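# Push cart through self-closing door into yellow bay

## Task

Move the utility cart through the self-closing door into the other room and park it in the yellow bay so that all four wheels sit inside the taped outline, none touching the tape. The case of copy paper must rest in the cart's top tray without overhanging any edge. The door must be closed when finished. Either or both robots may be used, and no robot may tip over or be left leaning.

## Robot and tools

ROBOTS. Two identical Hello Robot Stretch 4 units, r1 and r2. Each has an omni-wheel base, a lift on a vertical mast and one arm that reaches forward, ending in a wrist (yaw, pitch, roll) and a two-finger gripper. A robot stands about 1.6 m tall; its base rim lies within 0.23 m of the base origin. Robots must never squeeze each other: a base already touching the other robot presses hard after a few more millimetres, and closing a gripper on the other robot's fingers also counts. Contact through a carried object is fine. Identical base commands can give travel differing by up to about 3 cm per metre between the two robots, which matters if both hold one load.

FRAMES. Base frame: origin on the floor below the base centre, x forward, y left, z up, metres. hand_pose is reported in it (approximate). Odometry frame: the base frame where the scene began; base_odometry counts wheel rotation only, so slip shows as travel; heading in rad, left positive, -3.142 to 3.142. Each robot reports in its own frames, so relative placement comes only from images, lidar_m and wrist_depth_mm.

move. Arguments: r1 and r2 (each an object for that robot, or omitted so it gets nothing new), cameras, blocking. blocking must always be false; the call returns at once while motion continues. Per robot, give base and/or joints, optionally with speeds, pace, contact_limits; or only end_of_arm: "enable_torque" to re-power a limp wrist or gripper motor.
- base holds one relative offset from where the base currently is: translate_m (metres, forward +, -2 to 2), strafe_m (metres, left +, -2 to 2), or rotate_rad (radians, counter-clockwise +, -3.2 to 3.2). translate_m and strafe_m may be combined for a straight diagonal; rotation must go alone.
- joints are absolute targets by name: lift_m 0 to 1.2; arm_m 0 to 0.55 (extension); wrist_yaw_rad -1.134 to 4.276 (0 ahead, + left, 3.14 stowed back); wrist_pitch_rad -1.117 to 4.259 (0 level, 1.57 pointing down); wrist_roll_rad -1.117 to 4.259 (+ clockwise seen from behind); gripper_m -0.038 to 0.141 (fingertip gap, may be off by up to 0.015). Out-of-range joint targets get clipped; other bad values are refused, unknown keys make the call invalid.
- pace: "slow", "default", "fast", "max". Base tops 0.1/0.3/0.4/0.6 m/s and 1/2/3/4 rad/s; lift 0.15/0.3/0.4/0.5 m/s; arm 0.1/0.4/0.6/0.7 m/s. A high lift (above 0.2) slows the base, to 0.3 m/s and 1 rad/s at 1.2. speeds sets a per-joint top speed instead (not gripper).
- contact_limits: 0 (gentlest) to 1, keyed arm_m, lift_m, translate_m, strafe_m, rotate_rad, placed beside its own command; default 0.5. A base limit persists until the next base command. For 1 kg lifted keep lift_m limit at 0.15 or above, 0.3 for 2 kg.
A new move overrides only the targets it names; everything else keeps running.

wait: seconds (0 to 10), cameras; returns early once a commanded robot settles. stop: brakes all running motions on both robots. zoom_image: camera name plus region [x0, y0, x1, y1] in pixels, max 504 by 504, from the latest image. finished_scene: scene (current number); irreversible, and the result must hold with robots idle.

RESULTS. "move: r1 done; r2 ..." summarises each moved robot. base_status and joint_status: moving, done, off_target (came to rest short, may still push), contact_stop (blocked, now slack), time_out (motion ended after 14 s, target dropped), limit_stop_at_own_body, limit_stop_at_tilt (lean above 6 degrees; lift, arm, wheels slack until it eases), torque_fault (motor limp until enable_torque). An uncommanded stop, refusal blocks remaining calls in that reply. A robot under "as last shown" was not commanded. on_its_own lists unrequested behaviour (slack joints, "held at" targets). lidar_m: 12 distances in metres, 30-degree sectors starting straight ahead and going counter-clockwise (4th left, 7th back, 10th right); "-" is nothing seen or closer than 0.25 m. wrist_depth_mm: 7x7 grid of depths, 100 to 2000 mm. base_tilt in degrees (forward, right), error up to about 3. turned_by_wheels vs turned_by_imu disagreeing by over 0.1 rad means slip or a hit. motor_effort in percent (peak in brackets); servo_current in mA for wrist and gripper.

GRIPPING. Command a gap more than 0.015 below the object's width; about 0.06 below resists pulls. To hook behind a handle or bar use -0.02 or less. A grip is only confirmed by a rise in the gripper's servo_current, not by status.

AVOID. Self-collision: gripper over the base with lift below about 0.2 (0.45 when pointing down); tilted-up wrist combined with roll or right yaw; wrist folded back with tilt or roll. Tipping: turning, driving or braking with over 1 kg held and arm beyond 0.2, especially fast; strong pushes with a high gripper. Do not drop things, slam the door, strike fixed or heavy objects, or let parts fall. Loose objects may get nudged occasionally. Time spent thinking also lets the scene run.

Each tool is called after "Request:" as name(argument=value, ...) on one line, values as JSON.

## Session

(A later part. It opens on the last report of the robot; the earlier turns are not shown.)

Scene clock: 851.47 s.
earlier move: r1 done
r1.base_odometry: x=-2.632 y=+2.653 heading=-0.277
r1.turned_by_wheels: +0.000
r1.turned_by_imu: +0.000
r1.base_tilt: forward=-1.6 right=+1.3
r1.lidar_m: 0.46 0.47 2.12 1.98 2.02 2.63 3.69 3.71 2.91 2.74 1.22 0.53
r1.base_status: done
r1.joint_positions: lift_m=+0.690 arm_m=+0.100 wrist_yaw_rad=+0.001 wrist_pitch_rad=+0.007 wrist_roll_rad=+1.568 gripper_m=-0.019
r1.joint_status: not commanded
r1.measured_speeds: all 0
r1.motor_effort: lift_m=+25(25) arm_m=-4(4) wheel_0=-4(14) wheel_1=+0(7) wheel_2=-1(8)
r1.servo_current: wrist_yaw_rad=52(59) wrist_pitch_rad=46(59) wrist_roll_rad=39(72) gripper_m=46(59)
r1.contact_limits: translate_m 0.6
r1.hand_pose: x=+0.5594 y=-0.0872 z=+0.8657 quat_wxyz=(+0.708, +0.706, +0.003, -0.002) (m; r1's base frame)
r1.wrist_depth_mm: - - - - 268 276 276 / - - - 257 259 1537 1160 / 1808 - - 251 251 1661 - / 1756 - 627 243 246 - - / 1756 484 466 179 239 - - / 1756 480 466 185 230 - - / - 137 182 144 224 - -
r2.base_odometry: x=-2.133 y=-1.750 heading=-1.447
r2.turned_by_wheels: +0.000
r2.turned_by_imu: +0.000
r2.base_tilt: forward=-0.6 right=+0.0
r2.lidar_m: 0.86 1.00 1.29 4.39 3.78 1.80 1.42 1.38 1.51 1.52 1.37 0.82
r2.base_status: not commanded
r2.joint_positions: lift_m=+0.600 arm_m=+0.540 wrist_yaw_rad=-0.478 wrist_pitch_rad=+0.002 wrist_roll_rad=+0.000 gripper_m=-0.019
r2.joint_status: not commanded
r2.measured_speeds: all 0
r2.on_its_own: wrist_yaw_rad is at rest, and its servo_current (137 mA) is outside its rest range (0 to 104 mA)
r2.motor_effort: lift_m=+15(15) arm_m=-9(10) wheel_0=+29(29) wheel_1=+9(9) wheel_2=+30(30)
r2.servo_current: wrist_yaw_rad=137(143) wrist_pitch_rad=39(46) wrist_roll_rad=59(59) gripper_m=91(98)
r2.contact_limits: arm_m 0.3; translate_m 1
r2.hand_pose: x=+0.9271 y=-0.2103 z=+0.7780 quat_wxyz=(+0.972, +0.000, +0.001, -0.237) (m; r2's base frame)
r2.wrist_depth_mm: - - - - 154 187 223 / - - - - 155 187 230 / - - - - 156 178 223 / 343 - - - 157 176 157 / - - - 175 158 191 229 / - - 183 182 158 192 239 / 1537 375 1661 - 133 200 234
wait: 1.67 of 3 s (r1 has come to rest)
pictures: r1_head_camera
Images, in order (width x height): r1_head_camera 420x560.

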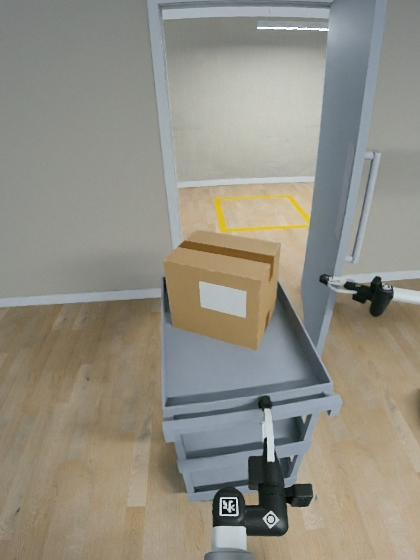

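Request:
move(r1={"base":{"translate_m":0.02,"strafe_m":0.16},"contact_limits":{"translate_m":0.6}}, blocking=false, cameras=[])

Request:
wait(seconds=3, cameras=["r1_head_camera"])

Scene clock: 863.80 s.
move: r1 moving
r1.base_odometry: x=-2.618 y=+2.684 heading=-0.278
r1.turned_by_wheels: -0.001
r1.turned_by_imu: -0.002
r1.base_tilt: forward=-1.6 right=+1.3
r1.lidar_m: 0.46 0.47 2.11 1.94 2.00 2.54 3.68 3.73 2.97 2.78 1.26 0.54
r1.base_status: translate_m moving; strafe_m moving
r1.joint_positions: lift_m=+0.690 arm_m=+0.100 wrist_yaw_rad=-0.004 wrist_pitch_rad=+0.007 wrist_roll_rad=+1.568 gripper_m=-0.019
r1.joint_status: not commanded
r1.measured_speeds: translate_m=+0.016 strafe_m=+0.133 rotate_rad=-0.002 lift_m=+0.000 arm_m=+0.000 wrist_yaw_rad=-0.002 wrist_pitch_rad=+0.000 wrist_roll_rad=+0.000
r1.motor_effort: lift_m=+25(25) arm_m=-2(4) wheel_0=-12(15) wheel_1=+7(9) wheel_2=-8(10)
r1.servo_current: wrist_yaw_rad=59(65) wrist_pitch_rad=52(52) wrist_roll_rad=39(59) gripper_m=46(52)
r1.contact_limits: translate_m 0.6
r1.hand_pose: x=+0.5589 y=-0.0887 z=+0.8657 quat_wxyz=(+0.708, +0.706, +0.001, -0.004) (m; r1's base frame)
r1.wrist_depth_mm: - - - - 263 271 272 / - - - 254 256 1397 1160 / 1921 - - 248 249 1708 - / 1863 - 603 241 244 - - / 1808 466 466 179 237 - - / 1756 488 466 185 183 - - / - 137 178 143 224 - -
r2.base_odometry: x=-2.133 y=-1.750 heading=-1.447
r2.turned_by_wheels: +0.000
r2.turned_by_imu: +0.002
r2.base_tilt: forward=-0.6 right=+0.0
r2.lidar_m: 0.87 1.02 1.32 4.39 3.75 1.82 1.42 1.38 1.54 1.50 1.37 0.80
r2.base_status: not commanded
r2.joint_positions: lift_m=+0.600 arm_m=+0.540 wrist_yaw_rad=-0.478 wrist_pitch_rad=+0.002 wrist_roll_rad=+0.000 gripper_m=-0.019
r2.joint_status: not commanded
r2.measured_speeds: all 0
r2.motor_effort: lift_m=+15(15) arm_m=-9(10) wheel_0=+29(29) wheel_1=+9(9) wheel_2=+30(30)
r2.servo_current: wrist_yaw_rad=130(150) wrist_pitch_rad=46(46) wrist_roll_rad=46(52) gripper_m=91(98)
r2.contact_limits: arm_m 0.3; translate_m 1
r2.hand_pose: x=+0.9271 y=-0.2103 z=+0.7780 quat_wxyz=(+0.972, +0.000, +0.001, -0.237) (m; r2's base frame)
r2.wrist_depth_mm: - - - - 154 187 222 / - - - - 155 188 231 / - - - - 156 178 224 / 345 - - - 157 176 158 / 654 - - 175 158 191 228 / 654 - 183 183 158 191 238 / 654 377 1661 - 133 200 233
pictures: none
No camera images: "cameras" was empty.

Scene clock: 865.13 s.
earlier move: r1 done
r1.base_odometry: x=-2.568 y=+2.801 heading=-0.277
r1.turned_by_wheels: +0.001
r1.turned_by_imu: +0.001
r1.base_tilt: forward=-1.6 right=+1.3
r1.lidar_m: 0.49 0.53 1.97 1.80 1.85 2.35 3.71 3.77 3.12 2.90 1.26 0.53
r1.base_status: done
r1.joint_positions: lift_m=+0.690 arm_m=+0.100 wrist_yaw_rad=-0.003 wrist_pitch_rad=+0.007 wrist_roll_rad=+1.568 gripper_m=-0.019
r1.joint_status: not commanded
r1.measured_speeds: all 0
r1.motor_effort: lift_m=+25(25) arm_m=+4(4) wheel_0=-2(15) wheel_1=+1(10) wheel_2=-2(10)
r1.servo_current: wrist_yaw_rad=52(65) wrist_pitch_rad=52(59) wrist_roll_rad=46(65) gripper_m=46(52)
r1.contact_limits: translate_m 0.6
r1.hand_pose: x=+0.5590 y=-0.0882 z=+0.8657 quat_wxyz=(+0.708, +0.706, +0.002, -0.003) (m; r1's base frame)
r1.wrist_depth_mm: - 991 - - 230 249 1098 / 1756 - - - 231 1661 1205 / 1808 - 621 230 232 - - / 1863 525 480 231 233 - - / 1756 484 477 231 233 - - / - 525 504 185 232 - - / - 137 169 166 233 - -
r2.base_odometry: x=-2.133 y=-1.750 heading=-1.447
r2.turned_by_wheels: +0.000
r2.turned_by_imu: +0.000
r2.base_tilt: forward=-0.7 right=+0.0
r2.lidar_m: 0.87 1.12 1.39 4.38 3.75 1.78 1.42 1.40 1.53 1.51 1.41 0.81
r2.base_status: not commanded
r2.joint_positions: lift_m=+0.600 arm_m=+0.540 wrist_yaw_rad=-0.478 wrist_pitch_rad=+0.002 wrist_roll_rad=+0.000 gripper_m=-0.019
r2.joint_status: not commanded
r2.measured_speeds: all 0
r2.on_its_own: wrist_yaw_rad is at rest, and its servo_current (137 mA) is outside its rest range (0 to 104 mA)
r2.motor_effort: lift_m=+15(15) arm_m=-9(10) wheel_0=+29(29) wheel_1=+9(9) wheel_2=+30(30)
r2.servo_current: wrist_yaw_rad=137(150) wrist_pitch_rad=46(46) wrist_roll_rad=52(52) gripper_m=91(98)
r2.contact_limits: arm_m 0.3; translate_m 1
r2.hand_pose: x=+0.9271 y=-0.2103 z=+0.7780 quat_wxyz=(+0.972, +0.000, +0.001, -0.237) (m; r2's base frame)
r2.wrist_depth_mm: - - - - 154 187 222 / - - - - 155 188 231 / 574 - - - 156 178 223 / 375 - - - 157 176 157 / 723 - - 174 158 192 228 / 723 - 183 183 158 192 238 / 397 1576 1661 - 133 200 233
wait: 1.33 of 3 s (r1 has come to rest)
pictures: r1_head_camera
Images, in order (width x height): r1_head_camera 420x560.

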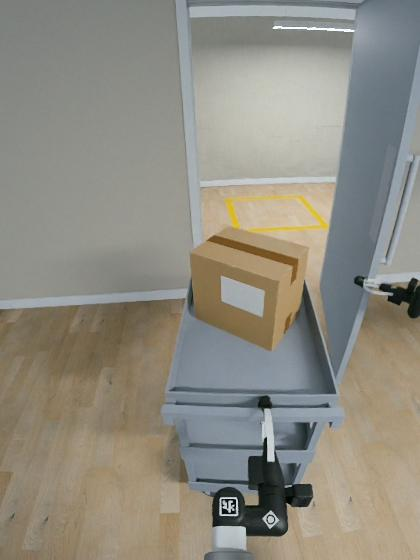

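Request:
move(r1={"base":{"translate_m":0.02,"strafe_m":0.09},"contact_limits":{"translate_m":0.6}}, blocking=false, cameras=[])

Request:
wait(seconds=3, cameras=[])

Request:
move(r1={"base":{"translate_m":0.4,"strafe_m":-0.05},"contact_limits":{"translate_m":0.6}}, blocking=false, cameras=[])

Request:
wait(seconds=3, cameras=["r1_head_camera"])

Scene clock: 874.67 s.
move: r1 moving
r1.base_odometry: x=-2.553 y=+2.830 heading=-0.278
r1.turned_by_wheels: -0.001
r1.turned_by_imu: -0.001
r1.base_tilt: forward=-1.6 right=+1.3
r1.lidar_m: 0.50 0.51 1.92 1.80 1.82 2.36 3.76 3.77 3.16 2.93 1.27 0.52
r1.base_status: translate_m moving; strafe_m moving
r1.joint_positions: lift_m=+0.690 arm_m=+0.100 wrist_yaw_rad=-0.004 wrist_pitch_rad=+0.007 wrist_roll_rad=+1.568 gripper_m=-0.019
r1.joint_status: not commanded
r1.measured_speeds: translate_m=+0.026 strafe_m=+0.124 rotate_rad=+0.005 lift_m=+0.000 arm_m=+0.000 wrist_yaw_rad=+0.000 wrist_pitch_rad=+0.000 wrist_roll_rad=+0.000
r1.motor_effort: lift_m=+25(25) arm_m=+4(4) wheel_0=-11(11) wheel_1=+9(10) wheel_2=-8(10)
r1.servo_current: wrist_yaw_rad=59(65) wrist_pitch_rad=52(59) wrist_roll_rad=59(65) gripper_m=52(52)
r1.contact_limits: translate_m 0.6
r1.hand_pose: x=+0.5589 y=-0.0886 z=+0.8657 quat_wxyz=(+0.708, +0.706, +0.001, -0.004) (m; r1's base frame)
r1.wrist_depth_mm: - - - - 228 255 1078 / 1808 - - - 229 1708 - / 1808 - 603 229 230 - - / 1808 488 462 229 230 - - / 1756 488 480 230 233 - - / - 530 512 184 183 - - / - 137 169 147 235 - -
r2.base_odometry: x=-2.133 y=-1.750 heading=-1.447
r2.turned_by_wheels: +0.000
r2.turned_by_imu: +0.001
r2.base_tilt: forward=-0.6 right=+0.0
r2.lidar_m: 0.88 1.15 1.46 4.40 3.77 1.80 1.40 1.39 1.54 1.50 1.39 0.83
r2.base_status: not commanded
r2.joint_positions: lift_m=+0.600 arm_m=+0.540 wrist_yaw_rad=-0.478 wrist_pitch_rad=+0.002 wrist_roll_rad=+0.000 gripper_m=-0.019
r2.joint_status: not commanded
r2.measured_speeds: all 0
r2.motor_effort: lift_m=+15(15) arm_m=-9(10) wheel_0=+29(29) wheel_1=+9(9) wheel_2=+30(30)
r2.servo_current: wrist_yaw_rad=130(143) wrist_pitch_rad=39(46) wrist_roll_rad=46(52) gripper_m=98(98)
r2.contact_limits: arm_m 0.3; translate_m 1
r2.hand_pose: x=+0.9271 y=-0.2103 z=+0.7780 quat_wxyz=(+0.972, +0.000, +0.001, -0.237) (m; r2's base frame)
r2.wrist_depth_mm: - - - - 154 187 222 / - - - - 155 188 231 / 615 - - - 156 177 224 / 373 - - - 157 175 157 / - - - 175 158 191 228 / - - 183 182 158 192 238 / - 1537 1661 - 134 200 233
pictures: none
No camera images: "cameras" was empty.

Scene clock: 875.63 s.
earlier move: r1 done
r1.base_odometry: x=-2.525 y=+2.882 heading=-0.278
r1.turned_by_wheels: +0.000
r1.turned_by_imu: +0.000
r1.base_tilt: forward=-1.6 right=+1.3
r1.lidar_m: 0.50 0.59 1.87 1.75 1.78 2.30 3.77 3.81 3.19 2.98 1.30 0.49
r1.base_status: done
r1.joint_positions: lift_m=+0.690 arm_m=+0.100 wrist_yaw_rad=-0.003 wrist_pitch_rad=+0.007 wrist_roll_rad=+1.568 gripper_m=-0.019
r1.joint_status: not commanded
r1.measured_speeds: all 0
r1.motor_effort: lift_m=+25(25) arm_m=+4(4) wheel_0=-3(12) wheel_1=+1(10) wheel_2=-5(10)
r1.servo_current: wrist_yaw_rad=46(65) wrist_pitch_rad=46(59) wrist_roll_rad=52(65) gripper_m=52(52)
r1.contact_limits: translate_m 0.6
r1.hand_pose: x=+0.5590 y=-0.0882 z=+0.8657 quat_wxyz=(+0.708, +0.706, +0.002, -0.003) (m; r1's base frame)
r1.wrist_depth_mm: - - - 213 216 1397 1160 / 1756 - - 216 219 1464 - / 1808 - 535 220 222 - - / - 455 455 165 227 - - / 1708 504 496 228 231 - - / - 559 539 186 231 - - / - 130 154 145 237 - -
r2.base_odometry: x=-2.133 y=-1.750 heading=-1.447
r2.turned_by_wheels: +0.000
r2.turned_by_imu: +0.000
r2.base_tilt: forward=-0.7 right=+0.0
r2.lidar_m: 0.85 1.17 1.49 4.36 3.77 1.83 1.43 1.39 1.53 1.50 1.39 0.80
r2.base_status: not commanded
r2.joint_positions: lift_m=+0.600 arm_m=+0.540 wrist_yaw_rad=-0.478 wrist_pitch_rad=+0.002 wrist_roll_rad=+0.000 gripper_m=-0.019
r2.joint_status: not commanded
r2.measured_speeds: all 0
r2.on_its_own: wrist_yaw_rad is at rest, and its servo_current (143 mA) is outside its rest range (0 to 104 mA)
r2.motor_effort: lift_m=+15(15) arm_m=-9(10) wheel_0=+29(29) wheel_1=+9(9) wheel_2=+30(30)
r2.servo_current: wrist_yaw_rad=143(143) wrist_pitch_rad=39(46) wrist_roll_rad=46(59) gripper_m=91(98)
r2.contact_limits: arm_m 0.3; translate_m 1
r2.hand_pose: x=+0.9271 y=-0.2103 z=+0.7780 quat_wxyz=(+0.972, +0.000, +0.001, -0.237) (m; r2's base frame)
r2.wrist_depth_mm: - - - - 154 187 222 / 609 - - - 155 188 231 / 585 - - - 155 177 224 / 392 - - - 157 175 158 / - - - 175 158 191 227 / - - 183 182 158 191 237 / - 1576 1618 - 134 200 233
wait: 0.97 of 3 s (r1 has come to rest)
pictures: none
No camera images: "cameras" was empty.

Scene clock: 876.13 s.
move: r1 moving
r1.base_odometry: x=-2.496 y=+2.870 heading=-0.278
r1.turned_by_wheels: +0.000
r1.turned_by_imu: +0.000
r1.base_tilt: forward=-1.6 right=+1.3
r1.lidar_m: 0.50 0.57 1.88 1.74 1.79 2.30 3.80 3.81 3.19 2.99 1.26 0.49
r1.base_status: translate_m moving; strafe_m moving
r1.joint_positions: lift_m=+0.690 arm_m=+0.100 wrist_yaw_rad=-0.003 wrist_pitch_rad=+0.007 wrist_roll_rad=+1.568 gripper_m=-0.019
r1.joint_status: not commanded
r1.measured_speeds: translate_m=+0.123 strafe_m=-0.014 rotate_rad=+0.005 lift_m=+0.000 arm_m=+0.000 wrist_yaw_rad=+0.000 wrist_pitch_rad=+0.000 wrist_roll_rad=+0.000
r1.motor_effort: lift_m=+25(25) arm_m=+4(4) wheel_0=+12(12) wheel_1=+6(7) wheel_2=-14(14)
r1.servo_current: wrist_yaw_rad=65(65) wrist_pitch_rad=46(59) wrist_roll_rad=59(59) gripper_m=46(52)
r1.contact_limits: translate_m 0.6
r1.hand_pose: x=+0.5590 y=-0.0882 z=+0.8657 quat_wxyz=(+0.708, +0.706, +0.002, -0.003) (m; r1's base frame)
r1.wrist_depth_mm: - - - 214 216 1499 1205 / 1808 - - 217 220 1537 - / - - 544 220 223 - - / - 455 459 165 227 - - / 1708 500 496 228 230 - - / - 544 525 177 184 - - / - 131 162 143 236 - -
r2.base_odometry: x=-2.133 y=-1.750 heading=-1.447
r2.turned_by_wheels: +0.000
r2.turned_by_imu: +0.000
r2.base_tilt: forward=-0.6 right=+0.0
r2.lidar_m: 0.86 1.17 1.50 4.38 3.77 1.80 1.42 1.39 1.53 1.49 1.40 0.83
r2.base_status: not commanded
r2.joint_positions: lift_m=+0.600 arm_m=+0.540 wrist_yaw_rad=-0.478 wrist_pitch_rad=+0.002 wrist_roll_rad=+0.000 gripper_m=-0.019
r2.joint_status: not commanded
r2.measured_speeds: all 0
r2.motor_effort: lift_m=+15(15) arm_m=-9(9) wheel_0=+29(29) wheel_1=+9(9) wheel_2=+30(30)
r2.servo_current: wrist_yaw_rad=124(150) wrist_pitch_rad=39(46) wrist_roll_rad=52(52) gripper_m=91(98)
r2.contact_limits: arm_m 0.3; translate_m 1
r2.hand_pose: x=+0.9271 y=-0.2103 z=+0.7780 quat_wxyz=(+0.972, +0.000, +0.001, -0.237) (m; r2's base frame)
r2.wrist_depth_mm: - - - - 154 187 222 / 621 - - - 155 188 231 / 580 - - - 156 178 223 / 399 - - - 156 176 157 / - - - 174 158 191 228 / - - 183 182 158 192 238 / - 433 1661 - 134 200 233
pictures: none
No camera images: "cameras" was empty.

Scene clock: 878.47 s.
earlier move: r1 done
r1.base_odometry: x=-2.154 y=+2.725 heading=-0.277
r1.turned_by_wheels: +0.001
r1.turned_by_imu: +0.002
r1.base_tilt: forward=-1.6 right=+1.3
r1.lidar_m: 0.48 0.50 1.95 1.80 1.85 2.42 4.20 4.20 3.10 1.29 0.93 0.53
r1.base_status: done
r1.joint_positions: lift_m=+0.690 arm_m=+0.100 wrist_yaw_rad=+0.001 wrist_pitch_rad=+0.007 wrist_roll_rad=+1.568 gripper_m=-0.019
r1.joint_status: not commanded
r1.measured_speeds: all 0
r1.motor_effort: lift_m=+25(25) arm_m=+4(4) wheel_0=+4(12) wheel_1=+1(8) wheel_2=+4(14)
r1.servo_current: wrist_yaw_rad=65(65) wrist_pitch_rad=59(59) wrist_roll_rad=46(59) gripper_m=46(59)
r1.contact_limits: translate_m 0.6
r1.hand_pose: x=+0.5594 y=-0.0871 z=+0.8657 quat_wxyz=(+0.708, +0.706, +0.003, -0.002) (m; r1's base frame)
r1.wrist_depth_mm: - - - - 234 244 263 / - - - - 235 1618 1205 / - - - 233 233 - - / - 544 488 233 233 - - / - 477 466 231 233 - - / - 521 500 182 233 - - / - 138 178 143 232 - -
r2.base_odometry: x=-2.133 y=-1.750 heading=-1.447
r2.turned_by_wheels: +0.000
r2.turned_by_imu: +0.000
r2.base_tilt: forward=-0.6 right=+0.1
r2.lidar_m: 0.86 1.28 3.62 4.36 3.79 1.79 1.44 1.40 1.52 1.51 1.40 0.82
r2.base_status: not commanded
r2.joint_positions: lift_m=+0.600 arm_m=+0.540 wrist_yaw_rad=-0.478 wrist_pitch_rad=+0.002 wrist_roll_rad=+0.000 gripper_m=-0.019
r2.joint_status: not commanded
r2.measured_speeds: all 0
r2.on_its_own: wrist_yaw_rad is at rest, and its servo_current (137 mA) is outside its rest range (0 to 104 mA)
r2.motor_effort: lift_m=+15(15) arm_m=-9(10) wheel_0=+29(29) wheel_1=+9(9) wheel_2=+30(30)
r2.servo_current: wrist_yaw_rad=137(150) wrist_pitch_rad=46(46) wrist_roll_rad=39(59) gripper_m=98(98)
r2.contact_limits: arm_m 0.3; translate_m 1
r2.hand_pose: x=+0.9271 y=-0.2103 z=+0.7780 quat_wxyz=(+0.972, +0.000, +0.001, -0.237) (m; r2's base frame)
r2.wrist_depth_mm: - - - - 154 187 222 / - 621 647 - 155 188 232 / - 621 647 - 156 177 224 / 452 517 597 172 157 176 157 / - - - 174 157 191 228 / - - 180 182 158 192 237 / - - - - 133 200 232
wait: 2.33 of 3 s (r1 has come to rest)
pictures: r1_head_camera
Images, in order (width x height): r1_head_camera 420x560.

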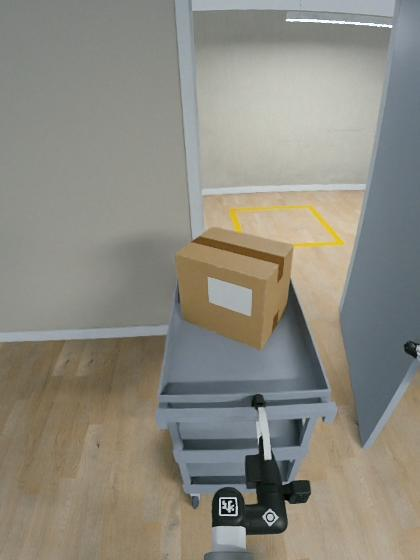

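Request:
move(r1={"base":{"translate_m":-0.65,"strafe_m":-0.5},"contact_limits":{"translate_m":0.6}}, blocking=false, cameras=[])

Request:
wait(seconds=5, cameras=["r1_head_camera"])

Scene clock: 904.13 s.
move: r1 moving
r1.base_odometry: x=-2.185 y=+2.712 heading=-0.276
r1.turned_by_wheels: +0.001
r1.turned_by_imu: -0.001
r1.base_tilt: forward=-1.6 right=+1.3
r1.lidar_m: 0.49 0.51 1.97 1.83 1.85 2.42 4.15 4.17 3.09 1.29 0.94 0.53
r1.base_status: translate_m moving; strafe_m moving
r1.joint_positions: lift_m=+0.690 arm_m=+0.100 wrist_yaw_rad=+0.004 wrist_pitch_rad=+0.007 wrist_roll_rad=+1.568 gripper_m=-0.019
r1.joint_status: not commanded
r1.measured_speeds: translate_m=-0.105 strafe_m=-0.080 rotate_rad=-0.004 lift_m=+0.000 arm_m=+0.000 wrist_yaw_rad=+0.000 wrist_pitch_rad=+0.000 wrist_roll_rad=+0.000
r1.motor_effort: lift_m=+25(25) arm_m=-4(4) wheel_0=+6(11) wheel_1=-10(10) wheel_2=+14(14)
r1.servo_current: wrist_yaw_rad=59(65) wrist_pitch_rad=52(59) wrist_roll_rad=39(59) gripper_m=46(52)
r1.contact_limits: translate_m 0.6
r1.hand_pose: x=+0.5597 y=-0.0863 z=+0.8657 quat_wxyz=(+0.708, +0.706, +0.004, -0.001) (m; r1's base frame)
r1.wrist_depth_mm: - - - 236 236 245 257 / - - - 235 235 1708 1182 / - - - 233 236 - - / - 549 500 235 236 - - / - 469 469 233 235 - - / - 512 496 185 234 - - / - 137 169 144 232 - -
r2.base_odometry: x=-2.133 y=-1.750 heading=-1.447
r2.turned_by_wheels: +0.000
r2.turned_by_imu: +0.004
r2.base_tilt: forward=-0.7 right=+0.0
r2.lidar_m: 0.88 1.27 3.62 4.40 3.78 1.79 1.42 1.39 1.51 1.47 1.36 0.84
r2.base_status: not commanded
r2.joint_positions: lift_m=+0.600 arm_m=+0.540 wrist_yaw_rad=-0.478 wrist_pitch_rad=+0.002 wrist_roll_rad=+0.000 gripper_m=-0.019
r2.joint_status: not commanded
r2.measured_speeds: all 0
r2.motor_effort: lift_m=+15(15) arm_m=-9(10) wheel_0=+29(29) wheel_1=+9(9) wheel_2=+30(30)
r2.servo_current: wrist_yaw_rad=130(130) wrist_pitch_rad=39(46) wrist_roll_rad=46(59) gripper_m=98(98)
r2.contact_limits: arm_m 0.3; translate_m 1
r2.hand_pose: x=+0.9271 y=-0.2103 z=+0.7780 quat_wxyz=(+0.972, +0.000, +0.001, -0.237) (m; r2's base frame)
r2.wrist_depth_mm: - - - - 154 187 223 / - 609 621 - 155 188 231 / - 603 627 - 156 177 223 / 433 508 603 171 156 176 157 / - - - 175 158 191 227 / - - 180 182 158 191 238 / - - - - 134 200 233
pictures: none
No camera images: "cameras" was empty.

Scene clock: 907.77 s.
earlier move: r1 done
r1.base_odometry: x=-2.916 y=+2.421 heading=-0.277
r1.turned_by_wheels: -0.001
r1.turned_by_imu: -0.002
r1.base_tilt: forward=-1.6 right=+1.3
r1.lidar_m: 0.35 0.35 2.42 2.26 2.31 2.98 3.45 3.48 2.62 2.47 1.18 0.58
r1.base_status: done
r1.joint_positions: lift_m=+0.690 arm_m=+0.100 wrist_yaw_rad=+0.003 wrist_pitch_rad=+0.007 wrist_roll_rad=+1.568 gripper_m=-0.019
r1.joint_status: not commanded
r1.measured_speeds: all 0
r1.motor_effort: lift_m=+25(25) arm_m=-4(4) wheel_0=+3(11) wheel_1=+0(11) wheel_2=-1(16)
r1.servo_current: wrist_yaw_rad=39(72) wrist_pitch_rad=52(59) wrist_roll_rad=46(65) gripper_m=52(59)
r1.contact_limits: translate_m 0.6
r1.hand_pose: x=+0.5596 y=-0.0866 z=+0.8657 quat_wxyz=(+0.708, +0.706, +0.003, -0.002) (m; r1's base frame)
r1.wrist_depth_mm: - - - - - 1708 1205 / - - - 297 - 1756 1205 / - - - - 340 351 357 / - - - 220 297 1708 1255 / - - - 257 253 1708 - / - - - 185 233 1808 - / - 407 180 150 204 - -
r2.base_odometry: x=-2.133 y=-1.750 heading=-1.447
r2.turned_by_wheels: +0.000
r2.turned_by_imu: +0.001
r2.base_tilt: forward=-0.7 right=+0.0
r2.lidar_m: 0.87 0.82 0.91 4.38 3.80 1.80 1.43 1.41 1.52 1.51 1.41 0.83
r2.base_status: not commanded
r2.joint_positions: lift_m=+0.600 arm_m=+0.540 wrist_yaw_rad=-0.478 wrist_pitch_rad=+0.002 wrist_roll_rad=+0.000 gripper_m=-0.019
r2.joint_status: not commanded
r2.measured_speeds: all 0
r2.on_its_own: wrist_yaw_rad is at rest, and its servo_current (130 mA) is outside its rest range (0 to 104 mA)
r2.motor_effort: lift_m=+15(15) arm_m=-10(10) wheel_0=+28(29) wheel_1=+9(9) wheel_2=+30(30)
r2.servo_current: wrist_yaw_rad=130(143) wrist_pitch_rad=39(46) wrist_roll_rad=46(65) gripper_m=91(98)
r2.contact_limits: arm_m 0.3; translate_m 1
r2.hand_pose: x=+0.9271 y=-0.2103 z=+0.7780 quat_wxyz=(+0.972, +0.000, +0.001, -0.237) (m; r2's base frame)
r2.wrist_depth_mm: - - - - 154 187 223 / - - - - 155 187 231 / - - - - 156 177 224 / - - - - 157 176 157 / - - - 174 158 190 227 / - - 183 183 158 193 237 / 1756 1618 1618 - 133 201 233
wait: 3.63 of 5 s (r1 has come to rest)
pictures: r1_head_camera
Images, in order (width x height): r1_head_camera 420x560.

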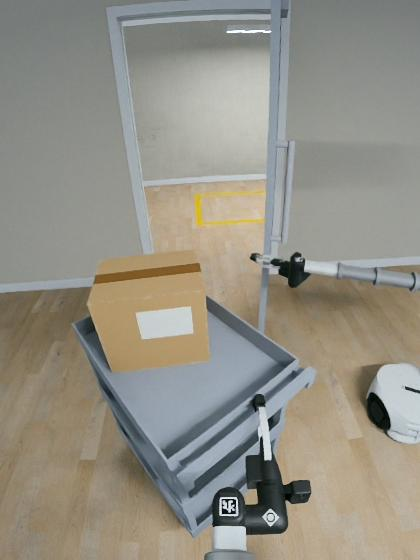

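Request:
move(r1={"base":{"translate_m":-0.55,"strafe_m":-0.36},"contact_limits":{"translate_m":0.6}}, blocking=false, cameras=[])

Request:
wait(seconds=5, cameras=["r1_head_camera"])

Request:
move(r1={"base":{"strafe_m":0.4},"contact_limits":{"strafe_m":0.6}}, blocking=false, cameras=[])

Request:
wait(seconds=4, cameras=["r1_head_camera"])

Scene clock: 916.03 s.
move: r1 moving
r1.base_odometry: x=-2.949 y=+2.411 heading=-0.276
r1.turned_by_wheels: +0.001
r1.turned_by_imu: +0.000
r1.base_tilt: forward=-1.5 right=+1.2
r1.lidar_m: 0.34 0.36 2.45 2.28 2.33 2.98 3.42 3.46 2.62 2.44 1.19 0.59
r1.base_status: translate_m moving; strafe_m moving
r1.joint_positions: lift_m=+0.690 arm_m=+0.100 wrist_yaw_rad=+0.004 wrist_pitch_rad=+0.007 wrist_roll_rad=+1.568 gripper_m=-0.019
r1.joint_status: not commanded
r1.measured_speeds: translate_m=-0.116 strafe_m=-0.075 rotate_rad=-0.008 lift_m=+0.000 arm_m=+0.000 wrist_yaw_rad=+0.000 wrist_pitch_rad=+0.000 wrist_roll_rad=+0.000
r1.motor_effort: lift_m=+25(25) arm_m=-4(4) wheel_0=+6(8) wheel_1=-9(9) wheel_2=+14(15)
r1.servo_current: wrist_yaw_rad=46(65) wrist_pitch_rad=52(59) wrist_roll_rad=52(59) gripper_m=52(52)
r1.contact_limits: translate_m 0.6
r1.hand_pose: x=+0.5597 y=-0.0862 z=+0.8657 quat_wxyz=(+0.708, +0.706, +0.004, -0.001) (m; r1's base frame)
r1.wrist_depth_mm: - - - - - 1708 1182 / - - - 296 - 1708 1205 / - - - - 342 351 353 / - - - 220 297 1708 1281 / - - - 257 253 1756 - / - - - 185 234 1708 - / - 500 178 152 205 - -
r2.base_odometry: x=-2.133 y=-1.750 heading=-1.447
r2.turned_by_wheels: +0.000
r2.turned_by_imu: +0.001
r2.base_tilt: forward=-0.7 right=+0.0
r2.lidar_m: 0.88 0.79 0.80 4.38 3.78 1.79 1.42 1.40 1.49 1.51 1.40 0.83
r2.base_status: not commanded
r2.joint_positions: lift_m=+0.600 arm_m=+0.540 wrist_yaw_rad=-0.478 wrist_pitch_rad=+0.002 wrist_roll_rad=+0.000 gripper_m=-0.019
r2.joint_status: not commanded
r2.measured_speeds: all 0
r2.motor_effort: lift_m=+15(15) arm_m=-10(10) wheel_0=+28(29) wheel_1=+9(9) wheel_2=+30(30)
r2.servo_current: wrist_yaw_rad=130(137) wrist_pitch_rad=46(46) wrist_roll_rad=39(46) gripper_m=91(98)
r2.contact_limits: arm_m 0.3; translate_m 1
r2.hand_pose: x=+0.9271 y=-0.2103 z=+0.7780 quat_wxyz=(+0.972, +0.000, +0.001, -0.237) (m; r2's base frame)
r2.wrist_depth_mm: - - - - 154 187 222 / - - - - 155 188 231 / - - - - 156 178 223 / - - - - 157 176 158 / - - - 175 158 191 228 / - - 183 182 158 192 238 / 1708 1576 1661 - 133 200 234
pictures: none
No camera images: "cameras" was empty.

Scene clock: 919.10 s.
earlier move: r1 done
r1.base_odometry: x=-3.543 y=+2.225 heading=-0.277
r1.turned_by_wheels: +0.000
r1.turned_by_imu: +0.001
r1.base_tilt: forward=-1.6 right=+1.3
r1.lidar_m: 0.31 0.34 2.75 2.58 2.62 3.01 2.85 2.93 2.28 2.12 2.18 0.64
r1.base_status: done
r1.joint_positions: lift_m=+0.690 arm_m=+0.100 wrist_yaw_rad=+0.005 wrist_pitch_rad=+0.007 wrist_roll_rad=+1.568 gripper_m=-0.019
r1.joint_status: not commanded
r1.measured_speeds: all 0
r1.motor_effort: lift_m=+25(25) arm_m=-1(4) wheel_0=+5(11) wheel_1=+2(10) wheel_2=-2(15)
r1.servo_current: wrist_yaw_rad=46(65) wrist_pitch_rad=46(59) wrist_roll_rad=52(65) gripper_m=52(52)
r1.contact_limits: translate_m 0.6
r1.hand_pose: x=+0.5597 y=-0.0861 z=+0.8656 quat_wxyz=(+0.708, +0.706, +0.004, -0.001) (m; r1's base frame)
r1.wrist_depth_mm: - - - - - 1229 1042 / - - - - - 1430 1098 / - - - 330 - 1618 1205 / - - - 251 366 366 373 / - - - 204 278 1708 1281 / - - - - 230 1618 - / - - 177 - 179 - -
r2.base_odometry: x=-2.133 y=-1.750 heading=-1.447
r2.turned_by_wheels: +0.000
r2.turned_by_imu: +0.000
r2.base_tilt: forward=-0.7 right=+0.0
r2.lidar_m: 0.86 1.11 0.90 0.94 3.79 1.79 1.42 1.41 1.52 1.51 1.40 0.82
r2.base_status: not commanded
r2.joint_positions: lift_m=+0.600 arm_m=+0.540 wrist_yaw_rad=-0.478 wrist_pitch_rad=+0.002 wrist_roll_rad=+0.000 gripper_m=-0.019
r2.joint_status: not commanded
r2.measured_speeds: all 0
r2.on_its_own: wrist_yaw_rad is at rest, and its servo_current (130 mA) is outside its rest range (0 to 104 mA)
r2.motor_effort: lift_m=+15(15) arm_m=-9(10) wheel_0=+28(29) wheel_1=+9(9) wheel_2=+30(30)
r2.servo_current: wrist_yaw_rad=130(143) wrist_pitch_rad=39(46) wrist_roll_rad=52(65) gripper_m=98(98)
r2.contact_limits: arm_m 0.3; translate_m 1
r2.hand_pose: x=+0.9271 y=-0.2103 z=+0.7780 quat_wxyz=(+0.972, +0.000, +0.001, -0.237) (m; r2's base frame)
r2.wrist_depth_mm: - - - - 154 187 222 / - - - - 155 187 230 / - - - - 156 177 223 / - - - - 157 175 158 / - - - 175 158 191 228 / - - 183 182 158 192 238 / 1708 1537 1708 - 133 200 234
wait: 3.07 of 5 s (r1 has come to rest)
pictures: r1_head_camera
Images, in order (width x height): r1_head_camera 420x560.

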